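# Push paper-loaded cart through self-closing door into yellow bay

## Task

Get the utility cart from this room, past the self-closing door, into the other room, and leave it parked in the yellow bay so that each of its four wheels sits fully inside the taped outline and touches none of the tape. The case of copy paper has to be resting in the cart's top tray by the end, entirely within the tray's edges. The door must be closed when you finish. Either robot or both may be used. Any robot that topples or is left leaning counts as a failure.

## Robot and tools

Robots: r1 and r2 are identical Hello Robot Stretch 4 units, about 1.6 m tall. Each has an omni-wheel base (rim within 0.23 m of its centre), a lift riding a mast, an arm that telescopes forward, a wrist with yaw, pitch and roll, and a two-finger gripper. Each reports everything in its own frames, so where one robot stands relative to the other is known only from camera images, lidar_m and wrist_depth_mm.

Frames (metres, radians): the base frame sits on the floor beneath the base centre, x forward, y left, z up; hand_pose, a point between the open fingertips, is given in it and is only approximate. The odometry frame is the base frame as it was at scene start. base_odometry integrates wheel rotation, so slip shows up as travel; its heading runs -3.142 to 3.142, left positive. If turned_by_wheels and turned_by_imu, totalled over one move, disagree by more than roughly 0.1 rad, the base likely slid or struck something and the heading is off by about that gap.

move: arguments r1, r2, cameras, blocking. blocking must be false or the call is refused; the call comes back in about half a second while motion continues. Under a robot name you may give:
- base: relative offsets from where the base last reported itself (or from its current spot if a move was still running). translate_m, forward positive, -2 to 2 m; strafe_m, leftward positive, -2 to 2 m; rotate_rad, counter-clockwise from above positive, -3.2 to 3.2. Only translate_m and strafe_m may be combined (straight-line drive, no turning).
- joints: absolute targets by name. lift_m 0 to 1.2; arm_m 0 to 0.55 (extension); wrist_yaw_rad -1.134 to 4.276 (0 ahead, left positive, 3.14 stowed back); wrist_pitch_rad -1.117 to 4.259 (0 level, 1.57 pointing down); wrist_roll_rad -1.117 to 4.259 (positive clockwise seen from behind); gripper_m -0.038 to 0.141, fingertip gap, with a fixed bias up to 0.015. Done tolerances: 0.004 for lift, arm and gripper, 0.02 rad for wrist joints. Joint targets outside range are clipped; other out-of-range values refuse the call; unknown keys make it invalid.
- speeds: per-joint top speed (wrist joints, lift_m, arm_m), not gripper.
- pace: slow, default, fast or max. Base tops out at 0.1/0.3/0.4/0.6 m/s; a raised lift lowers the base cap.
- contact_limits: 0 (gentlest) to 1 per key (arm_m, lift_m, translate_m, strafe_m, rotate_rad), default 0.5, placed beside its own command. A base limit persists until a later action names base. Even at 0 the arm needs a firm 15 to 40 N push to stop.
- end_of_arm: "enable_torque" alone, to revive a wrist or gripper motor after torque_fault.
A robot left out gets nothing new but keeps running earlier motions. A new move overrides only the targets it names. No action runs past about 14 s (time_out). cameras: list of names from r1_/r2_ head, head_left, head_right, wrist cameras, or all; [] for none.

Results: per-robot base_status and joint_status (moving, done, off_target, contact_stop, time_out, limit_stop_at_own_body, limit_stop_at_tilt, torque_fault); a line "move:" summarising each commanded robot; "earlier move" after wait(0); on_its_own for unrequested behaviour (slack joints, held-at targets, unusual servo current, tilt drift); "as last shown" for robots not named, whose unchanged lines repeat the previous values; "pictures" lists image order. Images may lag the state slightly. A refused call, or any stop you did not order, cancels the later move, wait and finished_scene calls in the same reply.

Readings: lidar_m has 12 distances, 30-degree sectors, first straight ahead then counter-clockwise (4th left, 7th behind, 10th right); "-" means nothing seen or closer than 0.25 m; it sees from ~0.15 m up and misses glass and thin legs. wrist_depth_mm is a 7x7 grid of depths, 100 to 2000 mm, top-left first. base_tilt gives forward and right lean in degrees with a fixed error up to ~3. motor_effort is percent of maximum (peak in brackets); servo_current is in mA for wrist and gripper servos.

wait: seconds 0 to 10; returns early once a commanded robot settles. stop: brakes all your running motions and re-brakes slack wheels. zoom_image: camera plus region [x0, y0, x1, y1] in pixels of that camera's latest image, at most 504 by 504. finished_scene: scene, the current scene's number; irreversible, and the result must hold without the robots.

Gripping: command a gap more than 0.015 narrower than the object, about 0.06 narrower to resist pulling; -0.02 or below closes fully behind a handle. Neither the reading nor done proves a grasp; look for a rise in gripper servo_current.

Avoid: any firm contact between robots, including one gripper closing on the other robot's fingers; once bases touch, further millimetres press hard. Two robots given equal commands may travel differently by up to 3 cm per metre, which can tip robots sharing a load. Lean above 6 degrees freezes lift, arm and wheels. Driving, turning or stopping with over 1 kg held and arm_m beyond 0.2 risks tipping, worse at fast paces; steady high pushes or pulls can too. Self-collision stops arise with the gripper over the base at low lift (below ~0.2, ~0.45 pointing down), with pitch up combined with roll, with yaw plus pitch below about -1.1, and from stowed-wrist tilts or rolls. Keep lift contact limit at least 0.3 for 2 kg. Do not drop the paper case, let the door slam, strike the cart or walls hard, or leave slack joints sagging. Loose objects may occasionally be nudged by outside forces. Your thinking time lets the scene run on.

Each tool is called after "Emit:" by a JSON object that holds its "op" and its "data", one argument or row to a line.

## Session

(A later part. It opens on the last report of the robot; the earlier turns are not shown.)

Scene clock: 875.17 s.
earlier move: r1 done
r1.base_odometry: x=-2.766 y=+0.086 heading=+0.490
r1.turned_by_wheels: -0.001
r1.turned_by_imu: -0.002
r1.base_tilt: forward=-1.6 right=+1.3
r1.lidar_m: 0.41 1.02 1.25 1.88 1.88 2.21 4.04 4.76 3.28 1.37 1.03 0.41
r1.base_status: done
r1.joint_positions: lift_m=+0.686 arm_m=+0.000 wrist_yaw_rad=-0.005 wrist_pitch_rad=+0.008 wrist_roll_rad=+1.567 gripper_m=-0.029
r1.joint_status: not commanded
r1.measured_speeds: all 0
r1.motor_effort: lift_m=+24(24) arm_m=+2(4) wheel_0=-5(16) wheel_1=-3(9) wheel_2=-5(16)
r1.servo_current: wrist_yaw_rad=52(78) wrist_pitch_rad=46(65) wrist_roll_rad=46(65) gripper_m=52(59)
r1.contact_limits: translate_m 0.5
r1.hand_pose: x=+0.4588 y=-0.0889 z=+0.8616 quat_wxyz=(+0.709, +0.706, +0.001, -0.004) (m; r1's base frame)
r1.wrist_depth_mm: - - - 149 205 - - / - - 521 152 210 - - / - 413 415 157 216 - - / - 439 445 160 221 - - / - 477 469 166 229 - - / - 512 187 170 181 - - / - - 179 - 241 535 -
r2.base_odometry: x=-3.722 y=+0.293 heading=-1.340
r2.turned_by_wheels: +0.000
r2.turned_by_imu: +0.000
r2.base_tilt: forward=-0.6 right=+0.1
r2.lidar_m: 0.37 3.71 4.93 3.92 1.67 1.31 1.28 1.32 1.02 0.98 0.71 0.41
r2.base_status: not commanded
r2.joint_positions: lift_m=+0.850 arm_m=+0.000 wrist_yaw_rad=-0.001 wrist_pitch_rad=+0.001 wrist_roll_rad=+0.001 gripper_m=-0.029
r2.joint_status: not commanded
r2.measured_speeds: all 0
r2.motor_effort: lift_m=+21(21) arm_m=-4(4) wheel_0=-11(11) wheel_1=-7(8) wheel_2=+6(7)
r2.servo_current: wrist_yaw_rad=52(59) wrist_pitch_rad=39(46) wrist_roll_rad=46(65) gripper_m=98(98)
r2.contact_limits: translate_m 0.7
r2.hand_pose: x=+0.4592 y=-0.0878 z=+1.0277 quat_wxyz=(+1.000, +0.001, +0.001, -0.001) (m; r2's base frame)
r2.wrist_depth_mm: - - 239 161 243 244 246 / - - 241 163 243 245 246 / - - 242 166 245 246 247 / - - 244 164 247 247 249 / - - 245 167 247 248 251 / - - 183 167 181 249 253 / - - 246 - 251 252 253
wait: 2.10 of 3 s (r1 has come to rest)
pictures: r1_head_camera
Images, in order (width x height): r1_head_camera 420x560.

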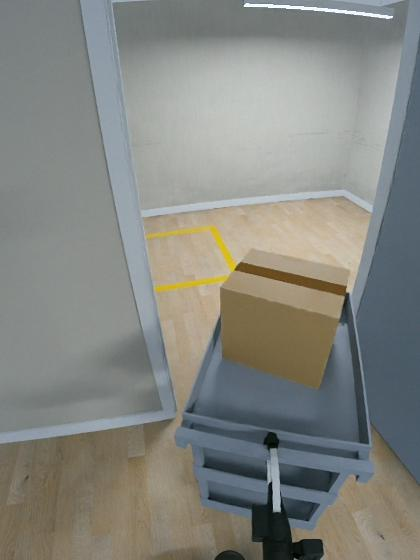

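Emit:
{"op": "move", "data": {
  "r1": {"base":{"translate_m":0.03,"strafe_m":-0.22},"contact_limits":{"translate_m":0.5}},
  "blocking": false,
  "cameras": []
}}

Emit:
{"op": "wait", "data": {
  "seconds": 2.5,
  "cameras": []
}}

Emit:
{"op": "move", "data": {
  "r1": {"base":{"rotate_rad":0.22},"pace":"slow","contact_limits":{"rotate_rad":0.6}},
  "blocking": false,
  "cameras": []
}}

Emit:
{"op": "wait", "data": {
  "seconds": 2,
  "cameras": []
}}

Emit:
{"op": "move", "data": {
  "r1": {"base":{"translate_m":0.03,"strafe_m":-0.22},"contact_limits":{"translate_m":0.5}},
  "blocking": false,
  "cameras": []
}}

Emit:
{"op": "wait", "data": {
  "seconds": 2.5,
  "cameras": ["r1_head_camera","r1_head_right_camera"]
}}

Scene clock: 889.70 s.
move: r1 moving
r1.base_odometry: x=-2.746 y=+0.058 heading=+0.491
r1.turned_by_wheels: +0.000
r1.turned_by_imu: +0.000
r1.base_tilt: forward=-1.6 right=+1.3
r1.lidar_m: 0.41 0.46 1.26 1.91 1.92 2.26 4.10 4.78 3.24 1.33 1.00 0.41
r1.base_status: translate_m moving; strafe_m moving
r1.joint_positions: lift_m=+0.686 arm_m=+0.000 wrist_yaw_rad=+0.002 wrist_pitch_rad=+0.008 wrist_roll_rad=+1.567 gripper_m=-0.029
r1.joint_status: not commanded
r1.measured_speeds: translate_m=+0.023 strafe_m=-0.130 rotate_rad=+0.002 lift_m=+0.000 arm_m=+0.000 wrist_yaw_rad=+0.070 wrist_pitch_rad=+0.000 wrist_roll_rad=+0.000
r1.motor_effort: lift_m=+24(24) arm_m=+4(4) wheel_0=+16(16) wheel_1=-8(8) wheel_2=-5(8)
r1.servo_current: wrist_yaw_rad=46(65) wrist_pitch_rad=59(59) wrist_roll_rad=39(59) gripper_m=52(52)
r1.contact_limits: translate_m 0.5
r1.hand_pose: x=+0.4595 y=-0.0867 z=+0.8616 quat_wxyz=(+0.709, +0.706, +0.003, -0.002) (m; r1's base frame)
r1.wrist_depth_mm: - - - - 193 - - / - 424 421 142 200 - - / - 402 410 146 207 - - / - 436 436 153 215 - - / - 477 473 158 224 - - / - - 496 - 184 1756 - / - - 176 - 241 136 -
r2: as last shown
r2.turned_by_imu: +0.002
r2.base_tilt: forward=-0.7 right=+0.1
r2.lidar_m: 0.38 3.71 4.93 3.93 1.71 1.32 1.28 1.31 1.01 0.97 0.69 0.42
r2.motor_effort: lift_m=+21(21) arm_m=-4(4) wheel_0=-11(11) wheel_1=-7(7) wheel_2=+6(7)
r2.servo_current: wrist_yaw_rad=52(59) wrist_pitch_rad=33(46) wrist_roll_rad=39(59) gripper_m=98(98)
r2.contact_limits: translate_m 0.7
r2.wrist_depth_mm: - - 240 161 241 244 244 / - - 241 162 244 245 245 / - - 242 166 245 247 247 / - - 243 164 246 248 249 / - - 244 167 247 249 250 / - - 183 166 181 252 252 / - - 247 - 250 251 252
pictures: none
No camera images: "cameras" was empty.

Scene clock: 891.30 s.
earlier move: r1 done
r1.base_odometry: x=-2.636 y=-0.094 heading=+0.490
r1.turned_by_wheels: -0.001
r1.turned_by_imu: -0.001
r1.base_tilt: forward=-1.6 right=+1.2
r1.lidar_m: 0.36 0.40 1.25 2.11 2.09 2.51 - 4.74 3.00 1.13 0.82 0.43
r1.base_status: done
r1.joint_positions: lift_m=+0.686 arm_m=+0.000 wrist_yaw_rad=+0.003 wrist_pitch_rad=+0.008 wrist_roll_rad=+1.567 gripper_m=-0.029
r1.joint_status: not commanded
r1.measured_speeds: all 0
r1.motor_effort: lift_m=+24(24) arm_m=+4(4) wheel_0=+4(18) wheel_1=+0(8) wheel_2=-4(8)
r1.servo_current: wrist_yaw_rad=46(72) wrist_pitch_rad=46(65) wrist_roll_rad=46(65) gripper_m=46(52)
r1.contact_limits: translate_m 0.5
r1.hand_pose: x=+0.4595 y=-0.0867 z=+0.8616 quat_wxyz=(+0.709, +0.706, +0.004, -0.002) (m; r1's base frame)
r1.wrist_depth_mm: - - - 240 243 252 253 / - - - 237 238 1661 - / - - - 235 237 820 - / - 439 430 173 236 - - / - 433 436 171 233 - - / - 439 211 181 182 - - / - 452 183 - 226 128 -
r2.base_odometry: x=-3.722 y=+0.293 heading=-1.340
r2.turned_by_wheels: +0.000
r2.turned_by_imu: +0.000
r2.base_tilt: forward=-0.7 right=+0.1
r2.lidar_m: 0.40 3.69 4.93 3.95 1.69 1.30 1.26 1.31 1.00 0.97 0.72 0.44
r2.base_status: not commanded
r2.joint_positions: lift_m=+0.850 arm_m=+0.000 wrist_yaw_rad=-0.001 wrist_pitch_rad=+0.001 wrist_roll_rad=+0.001 gripper_m=-0.029
r2.joint_status: not commanded
r2.measured_speeds: all 0
r2.motor_effort: lift_m=+21(21) arm_m=-4(4) wheel_0=-11(11) wheel_1=-7(8) wheel_2=+6(7)
r2.servo_current: wrist_yaw_rad=39(59) wrist_pitch_rad=39(46) wrist_roll_rad=52(59) gripper_m=91(98)
r2.contact_limits: translate_m 0.7
r2.hand_pose: x=+0.4592 y=-0.0878 z=+1.0277 quat_wxyz=(+1.000, +0.001, +0.001, -0.001) (m; r2's base frame)
r2.wrist_depth_mm: - - 238 161 242 244 245 / - - 241 162 244 245 246 / - - 242 166 246 247 247 / - - 243 164 246 248 249 / - - 246 167 248 249 251 / - - 183 167 181 251 251 / - - 248 - 250 252 253
wait: 1.60 of 2.5 s (r1 has come to rest)
pictures: none
No camera images: "cameras" was empty.

Scene clock: 891.80 s.
move: r1 moving
r1.base_odometry: x=-2.636 y=-0.094 heading=+0.614
r1.turned_by_wheels: +0.124
r1.turned_by_imu: +0.124
r1.base_tilt: forward=-1.6 right=+1.3
r1.lidar_m: 0.40 0.45 1.37 2.09 2.14 2.73 - 4.24 2.85 0.84 0.81 0.43
r1.base_status: rotate_rad moving
r1.joint_positions: lift_m=+0.686 arm_m=+0.000 wrist_yaw_rad=-0.009 wrist_pitch_rad=+0.008 wrist_roll_rad=+1.567 gripper_m=-0.029
r1.joint_status: not commanded
r1.measured_speeds: translate_m=+0.003 strafe_m=+0.000 rotate_rad=+0.469 lift_m=+0.000 arm_m=+0.000 wrist_yaw_rad=+0.000 wrist_pitch_rad=+0.000 wrist_roll_rad=+0.000
r1.motor_effort: lift_m=+24(24) arm_m=+3(4) wheel_0=-10(12) wheel_1=-4(8) wheel_2=-13(14)
r1.servo_current: wrist_yaw_rad=78(78) wrist_pitch_rad=52(52) wrist_roll_rad=59(65) gripper_m=52(59)
r1.contact_limits: rotate_rad 0.6
r1.hand_pose: x=+0.4585 y=-0.0899 z=+0.8616 quat_wxyz=(+0.709, +0.706, +0.000, -0.006) (m; r1's base frame)
r1.wrist_depth_mm: - - - 219 220 - - / - - - 221 221 1618 - / - - 508 223 224 - - / - 424 427 164 227 - - / - 445 449 166 228 - - / - 466 187 168 181 - - / - 477 484 128 232 128 -
r2: as last shown
r2.base_tilt: forward=-0.6 right=+0.1
r2.lidar_m: 0.39 3.72 4.93 3.95 1.72 1.30 1.29 1.33 1.01 0.98 0.68 0.40
r2.motor_effort: lift_m=+21(21) arm_m=-4(4) wheel_0=-10(11) wheel_1=-7(8) wheel_2=+6(7)
r2.servo_current: wrist_yaw_rad=46(52) wrist_pitch_rad=39(46) wrist_roll_rad=46(52) gripper_m=91(98)
r2.contact_limits: translate_m 0.7
r2.wrist_depth_mm: - - 239 161 242 244 244 / - - 241 163 244 245 247 / - - 242 166 245 247 247 / - - 243 164 247 247 248 / - - 245 167 249 249 250 / - - 184 167 180 252 252 / - - 248 - 251 252 253
pictures: none
No camera images: "cameras" was empty.

Scene clock: 892.53 s.
earlier move: r1 done
r1.base_odometry: x=-2.636 y=-0.094 heading=+0.709
r1.turned_by_wheels: +0.095
r1.turned_by_imu: +0.095
r1.base_tilt: forward=-1.6 right=+1.3
r1.lidar_m: 0.42 0.50 1.50 2.08 2.19 2.93 - 3.83 2.75 0.81 0.84 0.40
r1.base_status: done
r1.joint_positions: lift_m=+0.686 arm_m=+0.000 wrist_yaw_rad=-0.007 wrist_pitch_rad=+0.008 wrist_roll_rad=+1.567 gripper_m=-0.029
r1.joint_status: not commanded
r1.measured_speeds: all 0
r1.motor_effort: lift_m=+24(24) arm_m=+0(4) wheel_0=-6(12) wheel_1=-2(8) wheel_2=-6(14)
r1.servo_current: wrist_yaw_rad=72(78) wrist_pitch_rad=59(59) wrist_roll_rad=52(65) gripper_m=52(59)
r1.contact_limits: rotate_rad 0.6
r1.hand_pose: x=+0.4587 y=-0.0893 z=+0.8616 quat_wxyz=(+0.709, +0.706, +0.000, -0.005) (m; r1's base frame)
r1.wrist_depth_mm: - - - - 195 750 - / - - 508 - 202 - - / - 399 404 147 208 - - / - 433 436 154 216 - - / - 469 469 158 223 - - / - 525 187 - 181 - - / - - 180 128 241 136 -
r2.base_odometry: x=-3.722 y=+0.293 heading=-1.340
r2.turned_by_wheels: +0.000
r2.turned_by_imu: +0.000
r2.base_tilt: forward=-0.7 right=+0.1
r2.lidar_m: 0.40 3.69 4.91 3.94 1.70 1.32 1.26 1.33 1.01 0.95 0.69 0.42
r2.base_status: not commanded
r2.joint_positions: lift_m=+0.850 arm_m=+0.000 wrist_yaw_rad=-0.001 wrist_pitch_rad=+0.001 wrist_roll_rad=+0.001 gripper_m=-0.029
r2.joint_status: not commanded
r2.measured_speeds: all 0
r2.motor_effort: lift_m=+21(21) arm_m=-4(4) wheel_0=-11(11) wheel_1=-7(8) wheel_2=+6(7)
r2.servo_current: wrist_yaw_rad=39(59) wrist_pitch_rad=39(46) wrist_roll_rad=52(52) gripper_m=91(98)
r2.contact_limits: translate_m 0.7
r2.hand_pose: x=+0.4592 y=-0.0878 z=+1.0277 quat_wxyz=(+1.000, +0.001, +0.001, -0.001) (m; r2's base frame)
r2.wrist_depth_mm: - - 239 161 242 244 245 / - - 241 162 244 246 246 / - - 241 166 245 246 247 / - - 243 164 246 247 249 / - - 245 167 247 249 250 / - - 184 167 181 251 251 / - - 247 - 250 251 252
wait: 0.73 of 2 s (r1 has come to rest)
pictures: none
No camera images: "cameras" was empty.

Scene clock: 893.03 s.
move: r1 moving
r1.base_odometry: x=-2.611 y=-0.117 heading=+0.709
r1.turned_by_wheels: +0.000
r1.turned_by_imu: +0.000
r1.base_tilt: forward=-1.6 right=+1.3
r1.lidar_m: 0.42 0.47 1.48 2.12 2.24 3.00 - 3.77 2.72 0.79 0.80 0.39
r1.base_status: translate_m moving; strafe_m moving
r1.joint_positions: lift_m=+0.686 arm_m=+0.000 wrist_yaw_rad=-0.002 wrist_pitch_rad=+0.008 wrist_roll_rad=+1.567 gripper_m=-0.029
r1.joint_status: not commanded
r1.measured_speeds: translate_m=+0.017 strafe_m=-0.129 rotate_rad=+0.004 lift_m=+0.000 arm_m=+0.000 wrist_yaw_rad=+0.009 wrist_pitch_rad=+0.000 wrist_roll_rad=+0.000
r1.motor_effort: lift_m=+24(24) arm_m=+4(4) wheel_0=+10(14) wheel_1=-6(9) wheel_2=-4(10)
r1.servo_current: wrist_yaw_rad=52(65) wrist_pitch_rad=52(52) wrist_roll_rad=39(59) gripper_m=52(52)
r1.contact_limits: translate_m 0.5
r1.hand_pose: x=+0.4591 y=-0.0881 z=+0.8616 quat_wxyz=(+0.709, +0.706, +0.002, -0.003) (m; r1's base frame)
r1.wrist_depth_mm: - - - - 189 707 - / - 452 452 - 196 - - / - 404 404 - 204 - - / - 433 433 149 213 - - / - 477 473 156 222 - - / - - 211 - 181 1708 - / - - 174 - 243 136 -
r2: as last shown
r2.base_tilt: forward=-0.6 right=+0.1
r2.lidar_m: 0.38 3.71 4.91 3.92 1.70 1.32 1.27 1.29 1.00 0.97 0.70 0.40
r2.servo_current: wrist_yaw_rad=65(65) wrist_pitch_rad=39(46) wrist_roll_rad=46(59) gripper_m=91(98)
r2.contact_limits: translate_m 0.7
r2.wrist_depth_mm: - - 241 161 242 243 245 / - - 241 163 243 245 246 / - - 242 166 245 246 247 / - - 243 164 246 247 249 / - - 245 168 248 249 249 / - - 183 167 181 251 252 / - - 247 - 250 252 253
pictures: none
No camera images: "cameras" was empty.

Scene clock: 894.63 s.
earlier move: r1 done
r1.base_odometry: x=-2.470 y=-0.242 heading=+0.709
r1.turned_by_wheels: +0.000
r1.turned_by_imu: +0.000
r1.base_tilt: forward=-1.6 right=+1.3
r1.lidar_m: 0.41 0.42 1.45 2.31 2.40 3.24 - 3.48 2.52 0.59 0.60 0.43
r1.base_status: done
r1.joint_positions: lift_m=+0.686 arm_m=+0.000 wrist_yaw_rad=+0.005 wrist_pitch_rad=+0.008 wrist_roll_rad=+1.567 gripper_m=-0.029
r1.joint_status: not commanded
r1.measured_speeds: all 0
r1.motor_effort: lift_m=+24(24) arm_m=-4(4) wheel_0=+2(18) wheel_1=-1(9) wheel_2=+0(10)
r1.servo_current: wrist_yaw_rad=78(78) wrist_pitch_rad=52(59) wrist_roll_rad=52(65) gripper_m=52(59)
r1.contact_limits: translate_m 0.5
r1.hand_pose: x=+0.4597 y=-0.0859 z=+0.8616 quat_wxyz=(+0.709, +0.706, +0.004, -0.001) (m; r1's base frame)
r1.wrist_depth_mm: - - - 222 223 253 256 / - - - 223 225 1661 - / - - - 166 226 - - / - 424 424 167 229 - - / - 445 439 168 231 - - / - 466 452 174 182 - - / - 480 183 - 235 138 -
r2.base_odometry: x=-3.722 y=+0.293 heading=-1.340
r2.turned_by_wheels: +0.000
r2.turned_by_imu: +0.000
r2.base_tilt: forward=-0.6 right=+0.1
r2.lidar_m: 0.40 3.70 4.91 3.93 1.71 1.32 1.27 1.33 1.00 0.96 0.69 0.41
r2.base_status: not commanded
r2.joint_positions: lift_m=+0.850 arm_m=+0.000 wrist_yaw_rad=-0.001 wrist_pitch_rad=+0.001 wrist_roll_rad=+0.001 gripper_m=-0.029
r2.joint_status: not commanded
r2.measured_speeds: all 0
r2.motor_effort: lift_m=+21(21) arm_m=-4(4) wheel_0=-11(11) wheel_1=-7(8) wheel_2=+6(7)
r2.servo_current: wrist_yaw_rad=39(65) wrist_pitch_rad=39(46) wrist_roll_rad=46(59) gripper_m=98(98)
r2.contact_limits: translate_m 0.7
r2.hand_pose: x=+0.4592 y=-0.0878 z=+1.0277 quat_wxyz=(+1.000, +0.001, +0.001, -0.001) (m; r2's base frame)
r2.wrist_depth_mm: - - 240 162 241 243 245 / - - 241 162 242 244 246 / - - 241 166 244 246 248 / - - 244 164 246 249 249 / - - 244 167 248 249 250 / - - 184 167 181 250 252 / - - 247 - 250 252 254
wait: 1.60 of 2.5 s (r1 has come to rest)
pictures: r1_head_camera, r1_head_right_camera
Images, in order (width x height): r1_head_camera 420x560, r1_head_right_camera 420x672.

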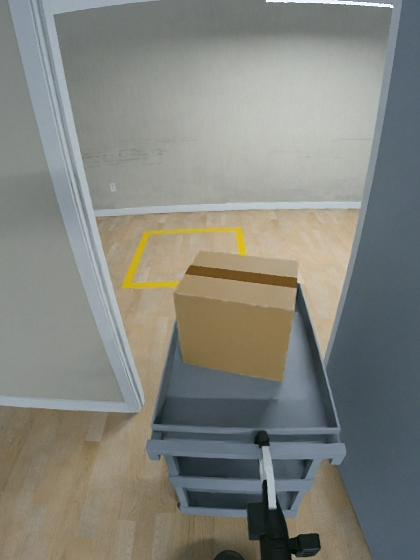

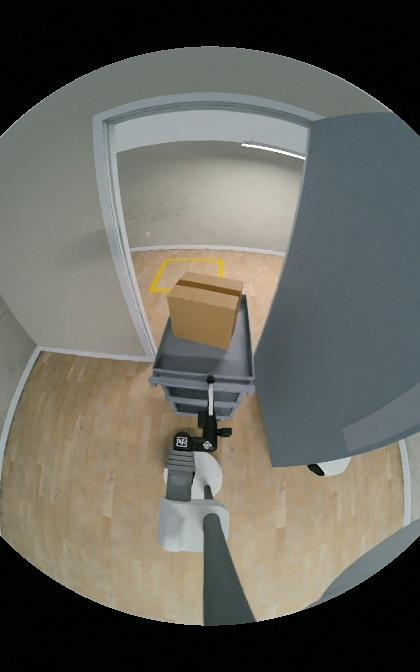

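Emit:
{"op": "move", "data": {
  "r1": {"base":{"translate_m":0.25,"strafe_m":-0.06},"contact_limits":{"translate_m":0.5}},
  "blocking": false,
  "cameras": []
}}

Emit:
{"op": "wait", "data": {
  "seconds": 3,
  "cameras": ["r1_head_camera","r1_head_right_camera"]
}}

Scene clock: 907.37 s.
move: r1 moving
r1.base_odometry: x=-2.441 y=-0.227 heading=+0.709
r1.turned_by_wheels: +0.000
r1.turned_by_imu: -0.001
r1.base_tilt: forward=-1.6 right=+1.3
r1.lidar_m: 0.39 0.40 1.40 2.32 2.41 3.23 - 3.45 2.53 0.58 0.59 0.41
r1.base_status: translate_m moving; strafe_m moving
r1.joint_positions: lift_m=+0.686 arm_m=+0.000 wrist_yaw_rad=-0.001 wrist_pitch_rad=+0.008 wrist_roll_rad=+1.567 gripper_m=-0.029
r1.joint_status: not commanded
r1.measured_speeds: translate_m=+0.121 strafe_m=-0.030 rotate_rad=-0.010 lift_m=+0.000 arm_m=+0.000 wrist_yaw_rad=-0.062 wrist_pitch_rad=+0.000 wrist_roll_rad=+0.000
r1.motor_effort: lift_m=+24(24) arm_m=+4(4) wheel_0=+10(14) wheel_1=+4(7) wheel_2=-13(14)
r1.servo_current: wrist_yaw_rad=59(59) wrist_pitch_rad=46(59) wrist_roll_rad=46(65) gripper_m=52(59)
r1.contact_limits: translate_m 0.5
r1.hand_pose: x=+0.4592 y=-0.0877 z=+0.8616 quat_wxyz=(+0.709, +0.706, +0.002, -0.003) (m; r1's base frame)
r1.wrist_depth_mm: - - - 234 236 243 249 / - - - 233 233 1661 1182 / - - - 231 234 - - / - 421 430 171 232 - - / - 430 436 169 230 - - / - 449 211 177 181 - - / - 455 183 126 229 128 -
r2: as last shown
r2.turned_by_imu: +0.001
r2.lidar_m: 0.40 3.67 4.91 3.94 1.68 1.30 1.27 1.34 1.03 0.97 0.70 0.41
r2.servo_current: wrist_yaw_rad=33(52) wrist_pitch_rad=33(46) wrist_roll_rad=46(65) gripper_m=98(98)
r2.contact_limits: translate_m 0.7
r2.wrist_depth_mm: - - 239 161 242 243 244 / - - 241 162 243 244 247 / - - 242 166 245 247 247 / - - 243 164 245 249 250 / - - 244 167 248 249 250 / - - 183 166 181 250 252 / - - 248 - 251 252 253
pictures: none
No camera images: "cameras" was empty.

Scene clock: 909.17 s.
earlier move: r1 done
r1.base_odometry: x=-2.241 y=-0.124 heading=+0.709
r1.turned_by_wheels: +0.000
r1.turned_by_imu: -0.002
r1.base_tilt: forward=-1.6 right=+1.3
r1.lidar_m: 0.38 0.38 1.15 2.37 2.48 3.36 - 3.41 0.57 0.51 0.53 0.43
r1.base_status: done
r1.joint_positions: lift_m=+0.686 arm_m=+0.000 wrist_yaw_rad=-0.011 wrist_pitch_rad=+0.008 wrist_roll_rad=+1.567 gripper_m=-0.029
r1.joint_status: not commanded
r1.measured_speeds: all 0
r1.motor_effort: lift_m=+24(24) arm_m=+4(4) wheel_0=+0(14) wheel_1=+1(7) wheel_2=-1(21)
r1.servo_current: wrist_yaw_rad=59(85) wrist_pitch_rad=46(65) wrist_roll_rad=33(65) gripper_m=46(59)
r1.contact_limits: translate_m 0.5
r1.hand_pose: x=+0.4583 y=-0.0905 z=+0.8616 quat_wxyz=(+0.709, +0.706, -0.001, -0.007) (m; r1's base frame)
r1.wrist_depth_mm: 544 554 574 - 250 259 259 / - - - 243 245 1661 1205 / - - - 239 240 1756 - / - - 504 236 236 - - / - 433 433 173 234 - - / - 439 187 183 181 - - / - 439 445 128 224 128 -
r2.base_odometry: x=-3.722 y=+0.293 heading=-1.340
r2.turned_by_wheels: +0.000
r2.turned_by_imu: +0.000
r2.base_tilt: forward=-0.6 right=+0.1
r2.lidar_m: 0.39 3.71 4.94 3.99 1.70 1.32 1.27 1.33 1.00 0.97 0.69 0.41
r2.base_status: not commanded
r2.joint_positions: lift_m=+0.850 arm_m=+0.000 wrist_yaw_rad=-0.001 wrist_pitch_rad=+0.001 wrist_roll_rad=+0.001 gripper_m=-0.029
r2.joint_status: not commanded
r2.measured_speeds: all 0
r2.motor_effort: lift_m=+21(21) arm_m=-4(4) wheel_0=-11(11) wheel_1=-7(8) wheel_2=+7(7)
r2.servo_current: wrist_yaw_rad=46(52) wrist_pitch_rad=39(46) wrist_roll_rad=46(65) gripper_m=98(104)
r2.contact_limits: translate_m 0.7
r2.hand_pose: x=+0.4592 y=-0.0878 z=+1.0277 quat_wxyz=(+1.000, +0.001, +0.001, -0.001) (m; r2's base frame)
r2.wrist_depth_mm: - - 239 161 242 243 245 / - - 241 162 244 245 245 / - - 242 166 244 246 247 / - - 243 164 247 248 248 / - - 244 167 248 250 250 / - - 183 166 180 250 252 / - - 248 - 250 253 253
wait: 1.80 of 3 s (r1 has come to rest)
pictures: r1_head_camera, r1_head_right_camera
Images, in order (width x height): r1_head_camera 420x560, r1_head_right_camera 420x672.

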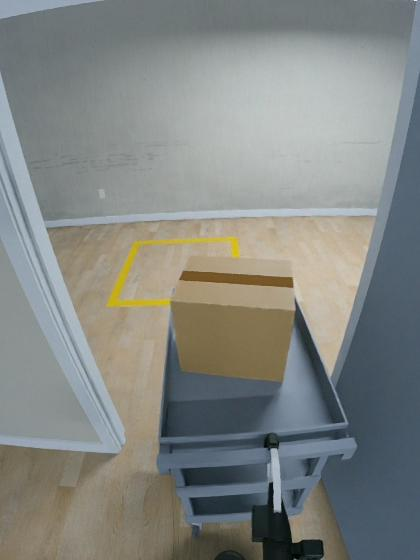

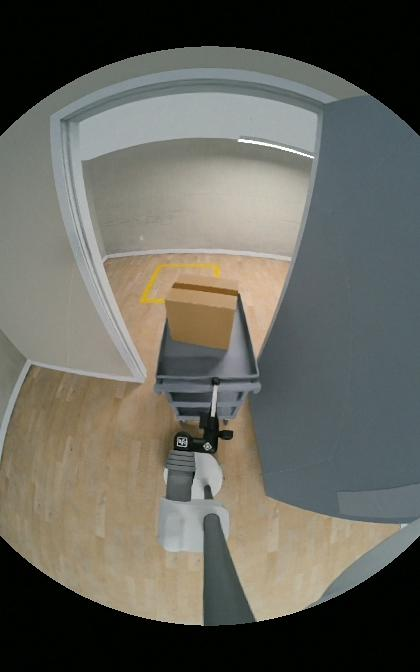

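Emit:
{"op": "move", "data": {
  "r1": {"base":{"translate_m":0.35,"strafe_m":0.03},"contact_limits":{"translate_m":0.5}},
  "blocking": false,
  "cameras": []
}}

Emit:
{"op": "wait", "data": {
  "seconds": 3,
  "cameras": ["r1_head_camera","r1_head_right_camera"]
}}

Scene clock: 918.07 s.
move: r1 moving
r1.base_odometry: x=-2.219 y=-0.102 heading=+0.708
r1.turned_by_wheels: -0.001
r1.turned_by_imu: -0.002
r1.base_tilt: forward=-1.6 right=+1.3
r1.lidar_m: 0.37 0.39 1.09 2.38 2.47 3.33 - 3.40 0.56 0.48 0.50 0.43
r1.base_status: translate_m moving; strafe_m moving
r1.joint_positions: lift_m=+0.686 arm_m=+0.000 wrist_yaw_rad=-0.011 wrist_pitch_rad=+0.008 wrist_roll_rad=+1.567 gripper_m=-0.029
r1.joint_status: not commanded
r1.measured_speeds: translate_m=+0.122 strafe_m=+0.010 rotate_rad=+0.001 lift_m=+0.000 arm_m=+0.000 wrist_yaw_rad=+0.000 wrist_pitch_rad=+0.000 wrist_roll_rad=+0.000
r1.motor_effort: lift_m=+24(24) arm_m=+4(4) wheel_0=+0(6) wheel_1=+6(7) wheel_2=-16(18)
r1.servo_current: wrist_yaw_rad=72(85) wrist_pitch_rad=52(59) wrist_roll_rad=52(65) gripper_m=52(59)
r1.contact_limits: translate_m 0.5
r1.hand_pose: x=+0.4583 y=-0.0905 z=+0.8616 quat_wxyz=(+0.709, +0.706, -0.001, -0.007) (m; r1's base frame)
r1.wrist_depth_mm: 554 549 554 247 251 259 262 / - - - 243 246 1708 1229 / - - - 239 241 1808 - / - - 508 176 237 - - / - 430 433 173 233 - - / - 439 187 180 181 - - / - 436 445 129 224 128 -
r2: as last shown
r2.turned_by_imu: +0.001
r2.lidar_m: 0.40 3.71 4.92 3.94 1.69 1.32 1.26 1.34 1.02 0.98 0.69 0.41
r2.motor_effort: lift_m=+21(21) arm_m=-4(4) wheel_0=-11(11) wheel_1=-7(8) wheel_2=+6(7)
r2.servo_current: wrist_yaw_rad=46(52) wrist_pitch_rad=39(39) wrist_roll_rad=39(59) gripper_m=91(104)
r2.contact_limits: translate_m 0.7
r2.wrist_depth_mm: - - 238 161 242 244 245 / - - 241 162 243 244 246 / - - 241 166 246 246 248 / - - 243 164 246 248 249 / - - 245 167 247 249 251 / - - 184 167 181 250 252 / - - 247 - 251 252 253
pictures: none
No camera images: "cameras" was empty.

Scene clock: 920.23 s.
earlier move: r1 done
r1.base_odometry: x=-1.995 y=+0.126 heading=+0.709
r1.turned_by_wheels: +0.001
r1.turned_by_imu: -0.001
r1.base_tilt: forward=-1.6 right=+1.3
r1.lidar_m: 0.38 0.42 0.67 1.68 2.43 3.31 - 3.74 0.54 0.48 0.48 0.43
r1.base_status: done
r1.joint_positions: lift_m=+0.686 arm_m=+0.000 wrist_yaw_rad=-0.003 wrist_pitch_rad=+0.008 wrist_roll_rad=+1.567 gripper_m=-0.029
r1.joint_status: not commanded
r1.measured_speeds: all 0
r1.motor_effort: lift_m=+24(24) arm_m=-4(4) wheel_0=+1(6) wheel_1=+0(7) wheel_2=+0(20)
r1.servo_current: wrist_yaw_rad=52(85) wrist_pitch_rad=52(59) wrist_roll_rad=52(72) gripper_m=46(59)
r1.contact_limits: translate_m 0.5
r1.hand_pose: x=+0.4591 y=-0.0882 z=+0.8616 quat_wxyz=(+0.709, +0.706, +0.002, -0.004) (m; r1's base frame)
r1.wrist_depth_mm: - - - 229 232 251 1098 / - - - 230 230 1661 1182 / - - - 229 231 - - / - 427 430 169 230 - - / - 436 439 169 231 - - / - 455 208 179 181 - - / - 455 473 - 229 128 -
r2.base_odometry: x=-3.722 y=+0.293 heading=-1.340
r2.turned_by_wheels: +0.000
r2.turned_by_imu: +0.000
r2.base_tilt: forward=-0.6 right=+0.1
r2.lidar_m: 0.40 3.67 4.92 3.97 1.72 1.33 1.28 1.30 1.01 0.99 0.71 0.40
r2.base_status: not commanded
r2.joint_positions: lift_m=+0.850 arm_m=+0.000 wrist_yaw_rad=-0.001 wrist_pitch_rad=+0.001 wrist_roll_rad=+0.001 gripper_m=-0.029
r2.joint_status: not commanded
r2.measured_speeds: all 0
r2.motor_effort: lift_m=+21(21) arm_m=-4(4) wheel_0=-11(11) wheel_1=-7(8) wheel_2=+7(7)
r2.servo_current: wrist_yaw_rad=26(59) wrist_pitch_rad=46(46) wrist_roll_rad=39(59) gripper_m=104(104)
r2.contact_limits: translate_m 0.7
r2.hand_pose: x=+0.4592 y=-0.0878 z=+1.0277 quat_wxyz=(+1.000, +0.001, +0.001, -0.001) (m; r2's base frame)
r2.wrist_depth_mm: - - 239 161 242 244 244 / - - 240 162 243 245 246 / - - 243 166 245 246 247 / - - 243 164 246 248 248 / - - 245 167 249 249 250 / - - 183 167 181 250 251 / - - 247 - 250 252 254
wait: 2.17 of 3 s (r1 has come to rest)
pictures: r1_head_camera, r1_head_right_camera
Images, in order (width x height): r1_head_camera 420x560, r1_head_right_camera 420x672.

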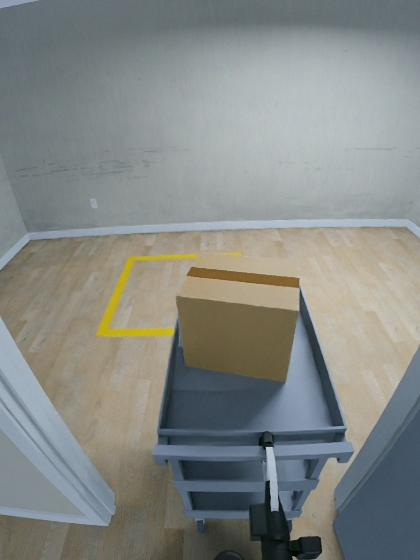

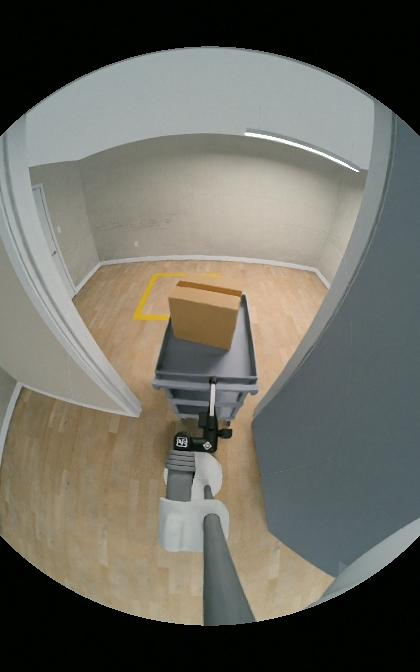

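Emit:
{"op": "move", "data": {
  "r1": {"base":{"translate_m":0.25,"strafe_m":-0.12},"contact_limits":{"translate_m":0.5}},
  "blocking": false,
  "cameras": []
}}

Emit:
{"op": "wait", "data": {
  "seconds": 3,
  "cameras": []
}}

Emit:
{"op": "move", "data": {
  "r1": {"base":{"rotate_rad":0.2},"pace":"slow","contact_limits":{"rotate_rad":0.6}},
  "blocking": false,
  "cameras": []
}}

Emit:
{"op": "wait", "data": {
  "seconds": 2,
  "cameras": ["r1_head_camera","r1_head_right_camera"]
}}

Scene clock: 928.63 s.
move: r1 moving
r1.base_odometry: x=-1.962 y=+0.135 heading=+0.709
r1.turned_by_wheels: +0.000
r1.turned_by_imu: +0.000
r1.base_tilt: forward=-1.6 right=+1.3
r1.lidar_m: 0.37 0.41 0.66 1.56 2.47 3.36 - 3.91 0.50 0.47 0.46 0.42
r1.base_status: translate_m moving; strafe_m moving
r1.joint_positions: lift_m=+0.686 arm_m=+0.000 wrist_yaw_rad=-0.003 wrist_pitch_rad=+0.008 wrist_roll_rad=+1.567 gripper_m=-0.029
r1.joint_status: not commanded
r1.measured_speeds: translate_m=+0.119 strafe_m=-0.059 rotate_rad=-0.001 lift_m=+0.000 arm_m=+0.000 wrist_yaw_rad=+0.000 wrist_pitch_rad=+0.000 wrist_roll_rad=+0.000
r1.motor_effort: lift_m=+24(24) arm_m=+4(4) wheel_0=+11(13) wheel_1=+5(5) wheel_2=-12(12)
r1.servo_current: wrist_yaw_rad=59(59) wrist_pitch_rad=59(59) wrist_roll_rad=52(65) gripper_m=46(52)
r1.contact_limits: translate_m 0.5
r1.hand_pose: x=+0.4590 y=-0.0882 z=+0.8616 quat_wxyz=(+0.709, +0.706, +0.002, -0.004) (m; r1's base frame)
r1.wrist_depth_mm: - - - - 236 246 259 / - - - 235 236 1661 1182 / - - - 233 234 - - / - 427 430 170 232 - - / - 433 436 170 231 - - / - 442 436 178 183 - - / - 452 180 - 227 128 -
r2: as last shown
r2.turned_by_imu: +0.001
r2.lidar_m: 0.39 3.69 4.94 3.95 1.74 1.28 1.27 1.31 1.01 0.98 0.71 0.46
r2.servo_current: wrist_yaw_rad=33(59) wrist_pitch_rad=39(46) wrist_roll_rad=46(52) gripper_m=91(98)
r2.contact_limits: translate_m 0.7
r2.wrist_depth_mm: - - 239 161 242 244 244 / - - 241 162 244 245 246 / - - 242 166 245 246 249 / - - 243 165 246 248 249 / - - 245 167 247 249 249 / - - 183 167 180 251 252 / - - 248 - 250 251 253
pictures: none
No camera images: "cameras" was empty.

Scene clock: 930.43 s.
earlier move: r1 done
r1.base_odometry: x=-1.727 y=+0.198 heading=+0.710
r1.turned_by_wheels: +0.001
r1.turned_by_imu: +0.001
r1.base_tilt: forward=-1.6 right=+1.2
r1.lidar_m: 0.35 0.37 0.64 0.79 2.56 3.45 - 0.60 0.38 0.33 0.33 0.43
r1.base_status: done
r1.joint_positions: lift_m=+0.686 arm_m=+0.000 wrist_yaw_rad=+0.002 wrist_pitch_rad=+0.008 wrist_roll_rad=+1.567 gripper_m=-0.029
r1.joint_status: not commanded
r1.measured_speeds: all 0
r1.motor_effort: lift_m=+24(24) arm_m=-4(4) wheel_0=+5(16) wheel_1=+3(7) wheel_2=+2(13)
r1.servo_current: wrist_yaw_rad=46(72) wrist_pitch_rad=46(59) wrist_roll_rad=46(78) gripper_m=46(59)
r1.contact_limits: translate_m 0.5
r1.hand_pose: x=+0.4595 y=-0.0868 z=+0.8616 quat_wxyz=(+0.709, +0.706, +0.003, -0.002) (m; r1's base frame)
r1.wrist_depth_mm: - - - - 266 270 272 / - - - 252 256 1464 1060 / - - - 245 247 1808 - / - - - 240 241 - - / - 430 433 175 235 - - / - 433 212 180 185 - - / - 430 183 - 222 128 -
r2.base_odometry: x=-3.722 y=+0.293 heading=-1.340
r2.turned_by_wheels: +0.000
r2.turned_by_imu: +0.000
r2.base_tilt: forward=-0.7 right=+0.1
r2.lidar_m: 0.39 3.68 4.91 3.96 1.72 1.30 1.28 1.34 1.00 0.98 0.73 0.46
r2.base_status: not commanded
r2.joint_positions: lift_m=+0.850 arm_m=+0.000 wrist_yaw_rad=-0.001 wrist_pitch_rad=+0.001 wrist_roll_rad=+0.001 gripper_m=-0.029
r2.joint_status: not commanded
r2.measured_speeds: all 0
r2.motor_effort: lift_m=+21(21) arm_m=-4(4) wheel_0=-11(11) wheel_1=-7(8) wheel_2=+6(7)
r2.servo_current: wrist_yaw_rad=52(59) wrist_pitch_rad=39(46) wrist_roll_rad=46(65) gripper_m=91(98)
r2.contact_limits: translate_m 0.7
r2.hand_pose: x=+0.4592 y=-0.0878 z=+1.0277 quat_wxyz=(+1.000, +0.001, +0.001, -0.001) (m; r2's base frame)
r2.wrist_depth_mm: - - 239 161 242 243 245 / - - 243 162 243 245 247 / - - 242 166 244 247 248 / - - 244 164 245 248 249 / - - 244 167 248 250 251 / - - 183 167 180 250 252 / - - 247 - 251 252 253
wait: 1.80 of 3 s (r1 has come to rest)
pictures: none
No camera images: "cameras" was empty.

Scene clock: 930.93 s.
move: r1 moving
r1.base_odometry: x=-1.727 y=+0.198 heading=+0.831
r1.turned_by_wheels: +0.121
r1.turned_by_imu: +0.121
r1.base_tilt: forward=-1.6 right=+1.3
r1.lidar_m: 0.37 0.39 0.65 1.39 2.68 3.96 - 0.50 0.34 0.32 0.35 0.43
r1.base_status: rotate_rad moving
r1.joint_positions: lift_m=+0.686 arm_m=+0.000 wrist_yaw_rad=-0.012 wrist_pitch_rad=+0.008 wrist_roll_rad=+1.567 gripper_m=-0.029
r1.joint_status: not commanded
r1.measured_speeds: translate_m=-0.001 strafe_m=+0.000 rotate_rad=+0.411 lift_m=+0.000 arm_m=+0.000 wrist_yaw_rad=-0.051 wrist_pitch_rad=+0.000 wrist_roll_rad=+0.000
r1.motor_effort: lift_m=+24(24) arm_m=+2(4) wheel_0=-11(13) wheel_1=-3(6) wheel_2=-14(14)
r1.servo_current: wrist_yaw_rad=59(65) wrist_pitch_rad=52(59) wrist_roll_rad=39(72) gripper_m=46(59)
r1.contact_limits: rotate_rad 0.6
r1.hand_pose: x=+0.4582 y=-0.0908 z=+0.8616 quat_wxyz=(+0.709, +0.706, -0.001, -0.007) (m; r1's base frame)
r1.wrist_depth_mm: - - - 248 251 260 272 / - - - 245 247 1756 1182 / - - - 239 239 1708 - / - - 436 175 236 - - / - 430 433 172 231 - - / - 436 185 168 181 - - / - 442 442 129 223 128 -
r2: as last shown
r2.lidar_m: 0.40 3.69 4.93 3.96 1.71 1.30 1.26 1.33 1.02 0.96 0.69 0.47
r2.motor_effort: lift_m=+21(21) arm_m=-4(4) wheel_0=-10(11) wheel_1=-7(8) wheel_2=+6(7)
r2.servo_current: wrist_yaw_rad=39(59) wrist_pitch_rad=33(46) wrist_roll_rad=46(59) gripper_m=98(104)
r2.contact_limits: translate_m 0.7
r2.wrist_depth_mm: - - 240 161 242 243 245 / - - 240 162 244 245 246 / - - 242 166 245 246 247 / - - 243 164 246 249 249 / - - 246 167 247 249 250 / - - 183 167 181 251 252 / - - 247 - 250 251 253
pictures: none
No camera images: "cameras" was empty.

Scene clock: 931.63 s.
earlier move: r1 done
r1.base_odometry: x=-1.727 y=+0.198 heading=+0.909
r1.turned_by_wheels: +0.079
r1.turned_by_imu: +0.079
r1.base_tilt: forward=-1.6 right=+1.3
r1.lidar_m: 0.41 0.43 0.63 2.49 2.78 4.39 - 0.48 0.35 0.32 0.37 0.42
r1.base_status: done
r1.joint_positions: lift_m=+0.686 arm_m=+0.000 wrist_yaw_rad=-0.003 wrist_pitch_rad=+0.008 wrist_roll_rad=+1.567 gripper_m=-0.029
r1.joint_status: not commanded
r1.measured_speeds: all 0
r1.motor_effort: lift_m=+24(24) arm_m=-4(4) wheel_0=-5(13) wheel_1=-4(6) wheel_2=-1(14)
r1.servo_current: wrist_yaw_rad=39(72) wrist_pitch_rad=52(59) wrist_roll_rad=33(72) gripper_m=52(59)
r1.contact_limits: rotate_rad 0.6
r1.hand_pose: x=+0.4591 y=-0.0882 z=+0.8616 quat_wxyz=(+0.709, +0.706, +0.002, -0.004) (m; r1's base frame)
r1.wrist_depth_mm: - - - 220 221 1618 1205 / - - - 220 221 1661 - / - 473 466 224 225 - - / - 424 427 166 228 - - / - 442 449 168 229 - - / - 469 208 178 180 - - / - 484 179 - 234 128 -
r2.base_odometry: x=-3.722 y=+0.293 heading=-1.340
r2.turned_by_wheels: +0.000
r2.turned_by_imu: +0.000
r2.base_tilt: forward=-0.6 right=+0.0
r2.lidar_m: 0.40 3.72 4.94 3.95 1.73 1.32 1.27 1.30 1.01 0.97 0.71 0.44
r2.base_status: not commanded
r2.joint_positions: lift_m=+0.850 arm_m=+0.000 wrist_yaw_rad=-0.001 wrist_pitch_rad=+0.001 wrist_roll_rad=+0.001 gripper_m=-0.029
r2.joint_status: not commanded
r2.measured_speeds: all 0
r2.motor_effort: lift_m=+21(21) arm_m=-4(5) wheel_0=-11(11) wheel_1=-7(8) wheel_2=+6(7)
r2.servo_current: wrist_yaw_rad=46(59) wrist_pitch_rad=39(46) wrist_roll_rad=39(59) gripper_m=98(104)
r2.contact_limits: translate_m 0.7
r2.hand_pose: x=+0.4592 y=-0.0878 z=+1.0277 quat_wxyz=(+1.000, +0.001, +0.001, -0.001) (m; r2's base frame)
r2.wrist_depth_mm: - - 239 161 242 244 246 / - - 242 163 243 245 246 / - - 242 166 244 247 249 / - - 242 164 245 247 248 / - - 245 167 249 249 250 / - - 183 167 181 250 252 / - - 248 - 250 252 254
wait: 0.70 of 2 s (r1 has come to rest)
pictures: r1_head_camera, r1_head_right_camera
Images, in order (width x height): r1_head_camera 420x560, r1_head_right_camera 420x672.

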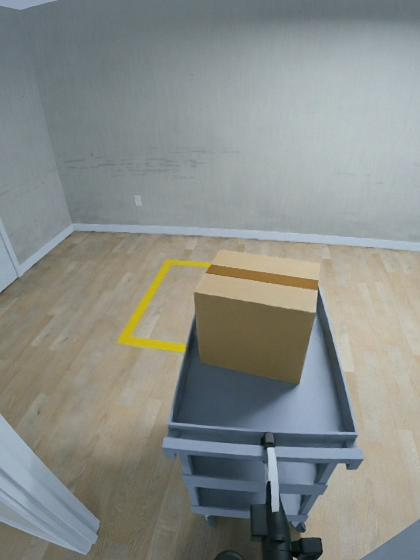

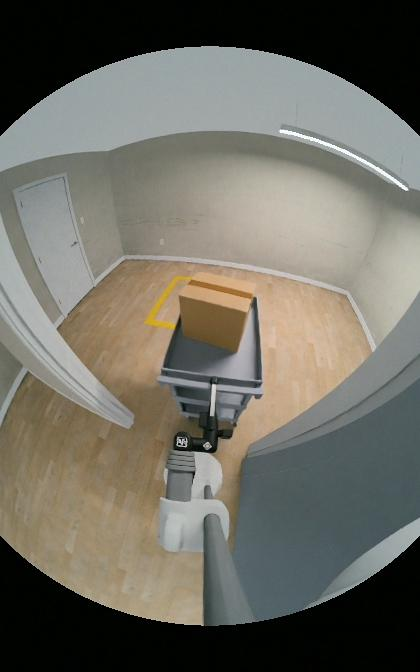

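Emit:
{"op": "move", "data": {
  "r1": {"base":{"translate_m":0.35,"strafe_m":-0.06},"contact_limits":{"translate_m":0.5}},
  "blocking": false,
  "cameras": []
}}

Emit:
{"op": "wait", "data": {
  "seconds": 3,
  "cameras": ["r1_head_camera","r1_head_right_camera"]
}}

Scene clock: 938.90 s.
move: r1 moving
r1.base_odometry: x=-1.704 y=+0.219 heading=+0.910
r1.turned_by_wheels: +0.000
r1.turned_by_imu: +0.000
r1.base_tilt: forward=-1.6 right=+1.3
r1.lidar_m: 0.40 0.43 0.64 2.24 2.78 4.38 - 0.46 0.35 0.31 0.37 0.41
r1.base_status: translate_m moving; strafe_m moving
r1.joint_positions: lift_m=+0.686 arm_m=+0.000 wrist_yaw_rad=-0.003 wrist_pitch_rad=+0.008 wrist_roll_rad=+1.567 gripper_m=-0.029
r1.joint_status: not commanded
r1.measured_speeds: translate_m=+0.120 strafe_m=-0.019 rotate_rad=-0.002 lift_m=+0.000 arm_m=+0.000 wrist_yaw_rad=+0.000 wrist_pitch_rad=+0.000 wrist_roll_rad=+0.000
r1.motor_effort: lift_m=+24(24) arm_m=+4(4) wheel_0=+9(10) wheel_1=+7(8) wheel_2=-11(15)
r1.servo_current: wrist_yaw_rad=33(65) wrist_pitch_rad=52(52) wrist_roll_rad=46(59) gripper_m=46(59)
r1.contact_limits: translate_m 0.5
r1.hand_pose: x=+0.4590 y=-0.0882 z=+0.8616 quat_wxyz=(+0.709, +0.706, +0.002, -0.004) (m; r1's base frame)
r1.wrist_depth_mm: - - - 216 220 1661 1182 / - - - 219 221 1708 - / - 496 469 222 224 - - / - 427 427 163 225 - - / - 445 445 166 228 - - / - 473 459 168 183 - - / - 480 177 - 232 128 -
r2: as last shown
r2.base_tilt: forward=-0.6 right=+0.1
r2.lidar_m: 0.41 3.68 4.94 3.95 1.73 1.30 1.27 1.33 1.02 0.99 0.73 0.37
r2.motor_effort: lift_m=+21(21) arm_m=-4(4) wheel_0=-11(11) wheel_1=-7(8) wheel_2=+6(7)
r2.servo_current: wrist_yaw_rad=59(65) wrist_pitch_rad=39(46) wrist_roll_rad=46(59) gripper_m=98(98)
r2.contact_limits: translate_m 0.7
r2.wrist_depth_mm: - - 240 161 242 243 245 / - - 241 162 245 245 246 / - - 242 166 245 247 248 / - - 244 165 247 248 249 / - - 245 168 248 249 250 / - - 183 166 181 250 251 / - - 247 - 251 252 253
pictures: none
No camera images: "cameras" was empty.

Scene clock: 941.07 s.
earlier move: r1 done
r1.base_odometry: x=-1.465 y=+0.438 heading=+0.910
r1.turned_by_wheels: +0.000
r1.turned_by_imu: +0.001
r1.base_tilt: forward=-1.6 right=+1.3
r1.lidar_m: 0.40 0.43 2.50 0.60 2.76 4.42 1.01 0.40 0.36 0.37 2.51 0.42
r1.base_status: done
r1.joint_positions: lift_m=+0.686 arm_m=+0.000 wrist_yaw_rad=+0.001 wrist_pitch_rad=+0.008 wrist_roll_rad=+1.567 gripper_m=-0.029
r1.joint_status: not commanded
r1.measured_speeds: all 0
r1.motor_effort: lift_m=+24(24) arm_m=-4(4) wheel_0=+3(16) wheel_1=+3(8) wheel_2=+4(15)
r1.servo_current: wrist_yaw_rad=46(72) wrist_pitch_rad=46(59) wrist_roll_rad=33(65) gripper_m=52(59)
r1.contact_limits: translate_m 0.5
r1.hand_pose: x=+0.4594 y=-0.0870 z=+0.8616 quat_wxyz=(+0.709, +0.706, +0.003, -0.002) (m; r1's base frame)
r1.wrist_depth_mm: - - - 209 212 1537 1160 / - - - 156 216 - - / - 415 421 217 220 - - / - 424 427 162 224 - - / - 455 452 165 228 - - / - 477 469 179 181 - - / - 492 180 - 236 128 -
r2.base_odometry: x=-3.722 y=+0.293 heading=-1.340
r2.turned_by_wheels: +0.000
r2.turned_by_imu: +0.000
r2.base_tilt: forward=-0.7 right=+0.1
r2.lidar_m: 0.41 3.70 4.92 3.94 1.71 1.31 1.26 1.30 1.00 0.97 0.72 0.42
r2.base_status: not commanded
r2.joint_positions: lift_m=+0.850 arm_m=+0.000 wrist_yaw_rad=-0.001 wrist_pitch_rad=+0.001 wrist_roll_rad=+0.001 gripper_m=-0.029
r2.joint_status: not commanded
r2.measured_speeds: all 0
r2.motor_effort: lift_m=+21(21) arm_m=-4(4) wheel_0=-11(11) wheel_1=-7(8) wheel_2=+6(7)
r2.servo_current: wrist_yaw_rad=46(65) wrist_pitch_rad=39(46) wrist_roll_rad=33(65) gripper_m=85(98)
r2.contact_limits: translate_m 0.7
r2.hand_pose: x=+0.4592 y=-0.0878 z=+1.0277 quat_wxyz=(+1.000, +0.001, +0.001, -0.001) (m; r2's base frame)
r2.wrist_depth_mm: - - 240 161 242 243 246 / - - 240 162 244 245 246 / - - 242 166 246 246 247 / - - 243 164 246 248 250 / - - 245 167 248 250 250 / - - 184 167 180 251 252 / - - 248 - 251 252 253
wait: 2.17 of 3 s (r1 has come to rest)
pictures: r1_head_camera, r1_head_right_camera
Images, in order (width x height): r1_head_camera 420x560, r1_head_right_camera 420x672.

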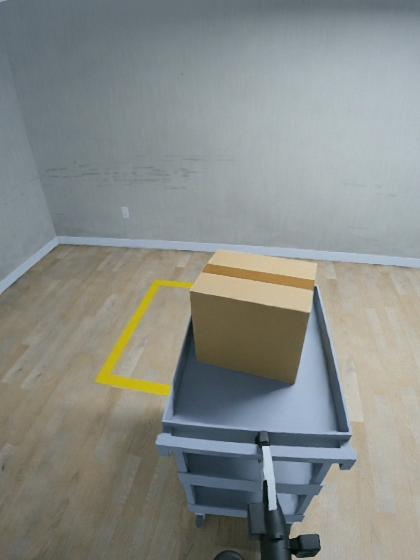

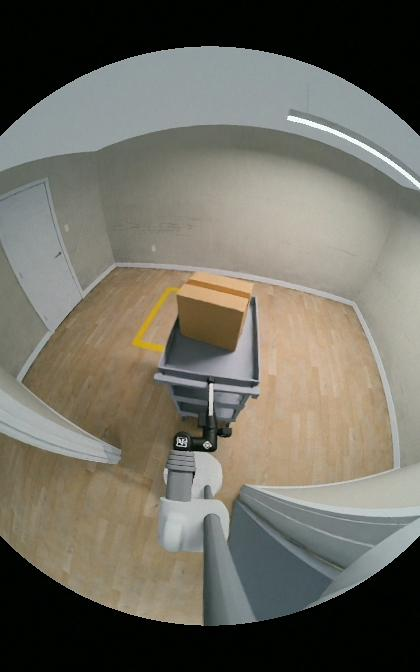

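Emit:
{"op": "move", "data": {
  "r1": {"base":{"translate_m":0.3,"strafe_m":-0.13},"contact_limits":{"translate_m":0.5}},
  "blocking": false,
  "cameras": []
}}

Emit:
{"op": "wait", "data": {
  "seconds": 3,
  "cameras": []
}}

Emit:
{"op": "move", "data": {
  "r1": {"base":{"rotate_rad":0.15},"pace":"slow","contact_limits":{"rotate_rad":0.6}},
  "blocking": false,
  "cameras": []
}}

Emit:
{"op": "wait", "data": {
  "seconds": 2,
  "cameras": ["r1_head_camera","r1_head_right_camera"]
}}

Scene clock: 950.20 s.
move: r1 moving
r1.base_odometry: x=-1.435 y=+0.454 heading=+0.911
r1.turned_by_wheels: +0.001
r1.turned_by_imu: +0.001
r1.base_tilt: forward=-1.6 right=+1.3
r1.lidar_m: 0.39 0.43 2.51 0.61 2.80 4.42 0.96 0.42 0.35 0.41 2.50 0.41
r1.base_status: translate_m moving; strafe_m moving
r1.joint_positions: lift_m=+0.686 arm_m=+0.000 wrist_yaw_rad=+0.002 wrist_pitch_rad=+0.008 wrist_roll_rad=+1.567 gripper_m=-0.029
r1.joint_status: not commanded
r1.measured_speeds: translate_m=+0.119 strafe_m=-0.053 rotate_rad=-0.001 lift_m=+0.000 arm_m=+0.000 wrist_yaw_rad=+0.000 wrist_pitch_rad=+0.000 wrist_roll_rad=+0.000
r1.motor_effort: lift_m=+24(24) arm_m=+4(4) wheel_0=+14(16) wheel_1=+4(6) wheel_2=-7(13)
r1.servo_current: wrist_yaw_rad=20(52) wrist_pitch_rad=52(52) wrist_roll_rad=46(65) gripper_m=52(52)
r1.contact_limits: translate_m 0.5
r1.hand_pose: x=+0.4594 y=-0.0868 z=+0.8616 quat_wxyz=(+0.709, +0.706, +0.003, -0.002) (m; r1's base frame)
r1.wrist_depth_mm: - - - 209 211 1576 1182 / - - - 155 214 - - / - 421 415 216 219 - - / - 421 427 160 222 - - / - 449 449 164 225 - - / - 477 466 166 184 - - / - 492 175 - 235 136 -
r2: as last shown
r2.turned_by_imu: +0.001
r2.base_tilt: forward=-0.6 right=+0.1
r2.lidar_m: 0.37 3.71 4.93 3.95 1.72 1.30 1.26 1.35 1.00 0.98 0.71 0.42
r2.servo_current: wrist_yaw_rad=65(65) wrist_pitch_rad=46(46) wrist_roll_rad=52(59) gripper_m=98(104)
r2.contact_limits: translate_m 0.7
r2.wrist_depth_mm: - - 239 161 242 242 245 / - - 240 162 244 245 246 / - - 242 166 244 247 248 / - - 243 163 247 248 249 / - - 245 167 247 249 249 / - - 183 166 180 251 253 / - - 247 - 251 252 253
pictures: none
No camera images: "cameras" was empty.

Scene clock: 952.20 s.
earlier move: r1 done
r1.base_odometry: x=-1.178 y=+0.595 heading=+0.911
r1.turned_by_wheels: +0.000
r1.turned_by_imu: +0.001
r1.base_tilt: forward=-1.6 right=+1.2
r1.lidar_m: 0.39 0.40 2.56 0.77 0.77 4.52 0.65 0.43 0.59 2.17 2.43 0.44
r1.base_status: done
r1.joint_positions: lift_m=+0.686 arm_m=+0.000 wrist_yaw_rad=+0.002 wrist_pitch_rad=+0.008 wrist_roll_rad=+1.567 gripper_m=-0.029
r1.joint_status: not commanded
r1.measured_speeds: all 0
r1.motor_effort: lift_m=+24(24) arm_m=-4(4) wheel_0=+4(18) wheel_1=+3(7) wheel_2=+4(13)
r1.servo_current: wrist_yaw_rad=39(72) wrist_pitch_rad=46(65) wrist_roll_rad=33(72) gripper_m=52(59)
r1.contact_limits: translate_m 0.5
r1.hand_pose: x=+0.4595 y=-0.0867 z=+0.8616 quat_wxyz=(+0.709, +0.706, +0.004, -0.002) (m; r1's base frame)
r1.wrist_depth_mm: - - - 230 232 1537 1182 / - - - 170 232 1661 - / - - - 231 232 - - / - 424 427 170 232 - - / - 439 442 169 230 - - / - 459 449 179 182 - - / - 462 180 - 230 128 -
r2.base_odometry: x=-3.722 y=+0.293 heading=-1.340
r2.turned_by_wheels: +0.000
r2.turned_by_imu: +0.000
r2.base_tilt: forward=-0.7 right=+0.1
r2.lidar_m: 0.37 3.68 4.94 3.95 1.74 1.31 1.28 1.30 1.01 0.98 0.72 0.43
r2.base_status: not commanded
r2.joint_positions: lift_m=+0.850 arm_m=+0.000 wrist_yaw_rad=-0.001 wrist_pitch_rad=+0.001 wrist_roll_rad=+0.001 gripper_m=-0.029
r2.joint_status: not commanded
r2.measured_speeds: all 0
r2.motor_effort: lift_m=+21(21) arm_m=-4(4) wheel_0=-11(11) wheel_1=-7(8) wheel_2=+7(7)
r2.servo_current: wrist_yaw_rad=46(65) wrist_pitch_rad=39(46) wrist_roll_rad=33(59) gripper_m=98(104)
r2.contact_limits: translate_m 0.7
r2.hand_pose: x=+0.4592 y=-0.0878 z=+1.0277 quat_wxyz=(+1.000, +0.001, +0.001, -0.001) (m; r2's base frame)
r2.wrist_depth_mm: - - 239 161 243 243 245 / - - 241 163 244 245 245 / - - 241 166 246 246 247 / - - 244 164 246 248 248 / - - 245 167 248 250 251 / - - 183 167 181 250 252 / - - 247 - 251 252 253
wait: 2.00 of 3 s (r1 has come to rest)
pictures: none
No camera images: "cameras" was empty.

Scene clock: 952.70 s.
move: r1 moving
r1.base_odometry: x=-1.178 y=+0.595 heading=+1.022
r1.turned_by_wheels: +0.111
r1.turned_by_imu: +0.111
r1.base_tilt: forward=-1.6 right=+1.3
r1.lidar_m: 0.39 0.44 2.54 0.78 0.84 5.44 0.49 0.43 0.73 2.18 2.54 0.42
r1.base_status: rotate_rad moving
r1.joint_positions: lift_m=+0.686 arm_m=+0.000 wrist_yaw_rad=-0.007 wrist_pitch_rad=+0.008 wrist_roll_rad=+1.567 gripper_m=-0.029
r1.joint_status: not commanded
r1.measured_speeds: translate_m=+0.000 strafe_m=+0.001 rotate_rad=+0.290 lift_m=+0.000 arm_m=+0.000 wrist_yaw_rad=-0.004 wrist_pitch_rad=+0.000 wrist_roll_rad=+0.000
r1.motor_effort: lift_m=+24(24) arm_m=+2(4) wheel_0=-9(10) wheel_1=-4(6) wheel_2=-8(9)
r1.servo_current: wrist_yaw_rad=72(78) wrist_pitch_rad=59(59) wrist_roll_rad=59(65) gripper_m=46(52)
r1.contact_limits: rotate_rad 0.6
r1.hand_pose: x=+0.4586 y=-0.0894 z=+0.8616 quat_wxyz=(+0.709, +0.706, +0.000, -0.005) (m; r1's base frame)
r1.wrist_depth_mm: - - - 164 225 1708 1229 / - - - 165 226 1756 - / - 469 466 166 226 - - / - 430 433 166 228 - - / - 445 445 167 229 - - / - 466 187 177 181 - - / - 480 477 128 231 128 -
r2: as last shown
r2.base_tilt: forward=-0.6 right=+0.1
r2.lidar_m: 0.39 3.68 4.93 3.95 1.74 1.30 1.25 1.33 0.99 0.99 0.71 0.43
r2.motor_effort: lift_m=+21(21) arm_m=-4(4) wheel_0=-10(11) wheel_1=-7(8) wheel_2=+6(7)
r2.servo_current: wrist_yaw_rad=52(52) wrist_pitch_rad=39(46) wrist_roll_rad=33(52) gripper_m=91(98)
r2.contact_limits: translate_m 0.7
r2.wrist_depth_mm: - - 239 161 242 243 246 / - - 241 163 243 246 246 / - - 242 166 245 245 248 / - - 243 164 246 248 248 / - - 245 167 248 249 251 / - - 183 167 180 250 251 / - - 247 - 251 251 253
pictures: none
No camera images: "cameras" was empty.

Scene clock: 953.27 s.
earlier move: r1 done
r1.base_odometry: x=-1.178 y=+0.595 heading=+1.060
r1.turned_by_wheels: +0.039
r1.turned_by_imu: +0.039
r1.base_tilt: forward=-1.6 right=+1.3
r1.lidar_m: 0.37 0.44 2.55 0.74 3.22 5.91 0.52 0.44 0.78 2.17 2.65 0.41
r1.base_status: done
r1.joint_positions: lift_m=+0.686 arm_m=+0.000 wrist_yaw_rad=-0.006 wrist_pitch_rad=+0.008 wrist_roll_rad=+1.567 gripper_m=-0.029
r1.joint_status: not commanded
r1.measured_speeds: all 0
r1.motor_effort: lift_m=+24(24) arm_m=-2(4) wheel_0=-4(10) wheel_1=-3(6) wheel_2=-1(9)
r1.servo_current: wrist_yaw_rad=52(78) wrist_pitch_rad=46(59) wrist_roll_rad=39(72) gripper_m=52(59)
r1.contact_limits: rotate_rad 0.6
r1.hand_pose: x=+0.4588 y=-0.0891 z=+0.8616 quat_wxyz=(+0.709, +0.706, +0.001, -0.005) (m; r1's base frame)
r1.wrist_depth_mm: - - - 152 211 1661 - / - - - 155 214 - - / - 413 415 216 219 - - / - 433 439 161 223 - - / - 459 459 164 227 - - / - 492 208 168 181 - - / - - 180 - 237 136 -
r2.base_odometry: x=-3.722 y=+0.293 heading=-1.340
r2.turned_by_wheels: +0.000
r2.turned_by_imu: +0.000
r2.base_tilt: forward=-0.7 right=+0.1
r2.lidar_m: 0.41 3.69 4.93 3.97 1.74 1.32 1.28 1.30 1.00 0.98 0.69 0.39
r2.base_status: not commanded
r2.joint_positions: lift_m=+0.850 arm_m=+0.000 wrist_yaw_rad=-0.001 wrist_pitch_rad=+0.001 wrist_roll_rad=+0.001 gripper_m=-0.029
r2.joint_status: not commanded
r2.measured_speeds: all 0
r2.motor_effort: lift_m=+21(21) arm_m=-4(4) wheel_0=-11(11) wheel_1=-7(8) wheel_2=+7(7)
r2.servo_current: wrist_yaw_rad=39(59) wrist_pitch_rad=46(46) wrist_roll_rad=46(52) gripper_m=98(98)
r2.contact_limits: translate_m 0.7
r2.hand_pose: x=+0.4592 y=-0.0878 z=+1.0277 quat_wxyz=(+1.000, +0.001, +0.001, -0.001) (m; r2's base frame)
r2.wrist_depth_mm: - - 240 161 243 243 244 / - - 241 162 243 245 246 / - - 241 166 244 247 248 / - - 243 164 245 248 248 / - - 245 167 248 248 250 / - - 183 166 181 250 251 / - - 248 - 250 252 253
wait: 0.57 of 2 s (r1 has come to rest)
pictures: r1_head_camera, r1_head_right_camera
Images, in order (width x height): r1_head_camera 420x560, r1_head_right_camera 420x672.

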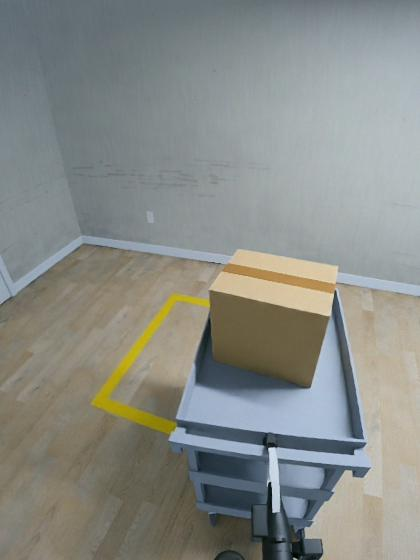

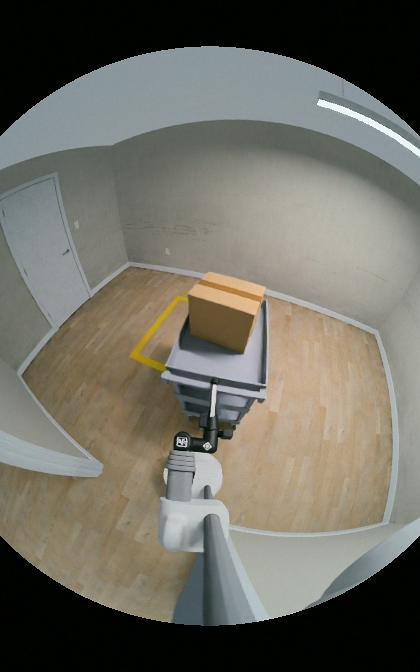

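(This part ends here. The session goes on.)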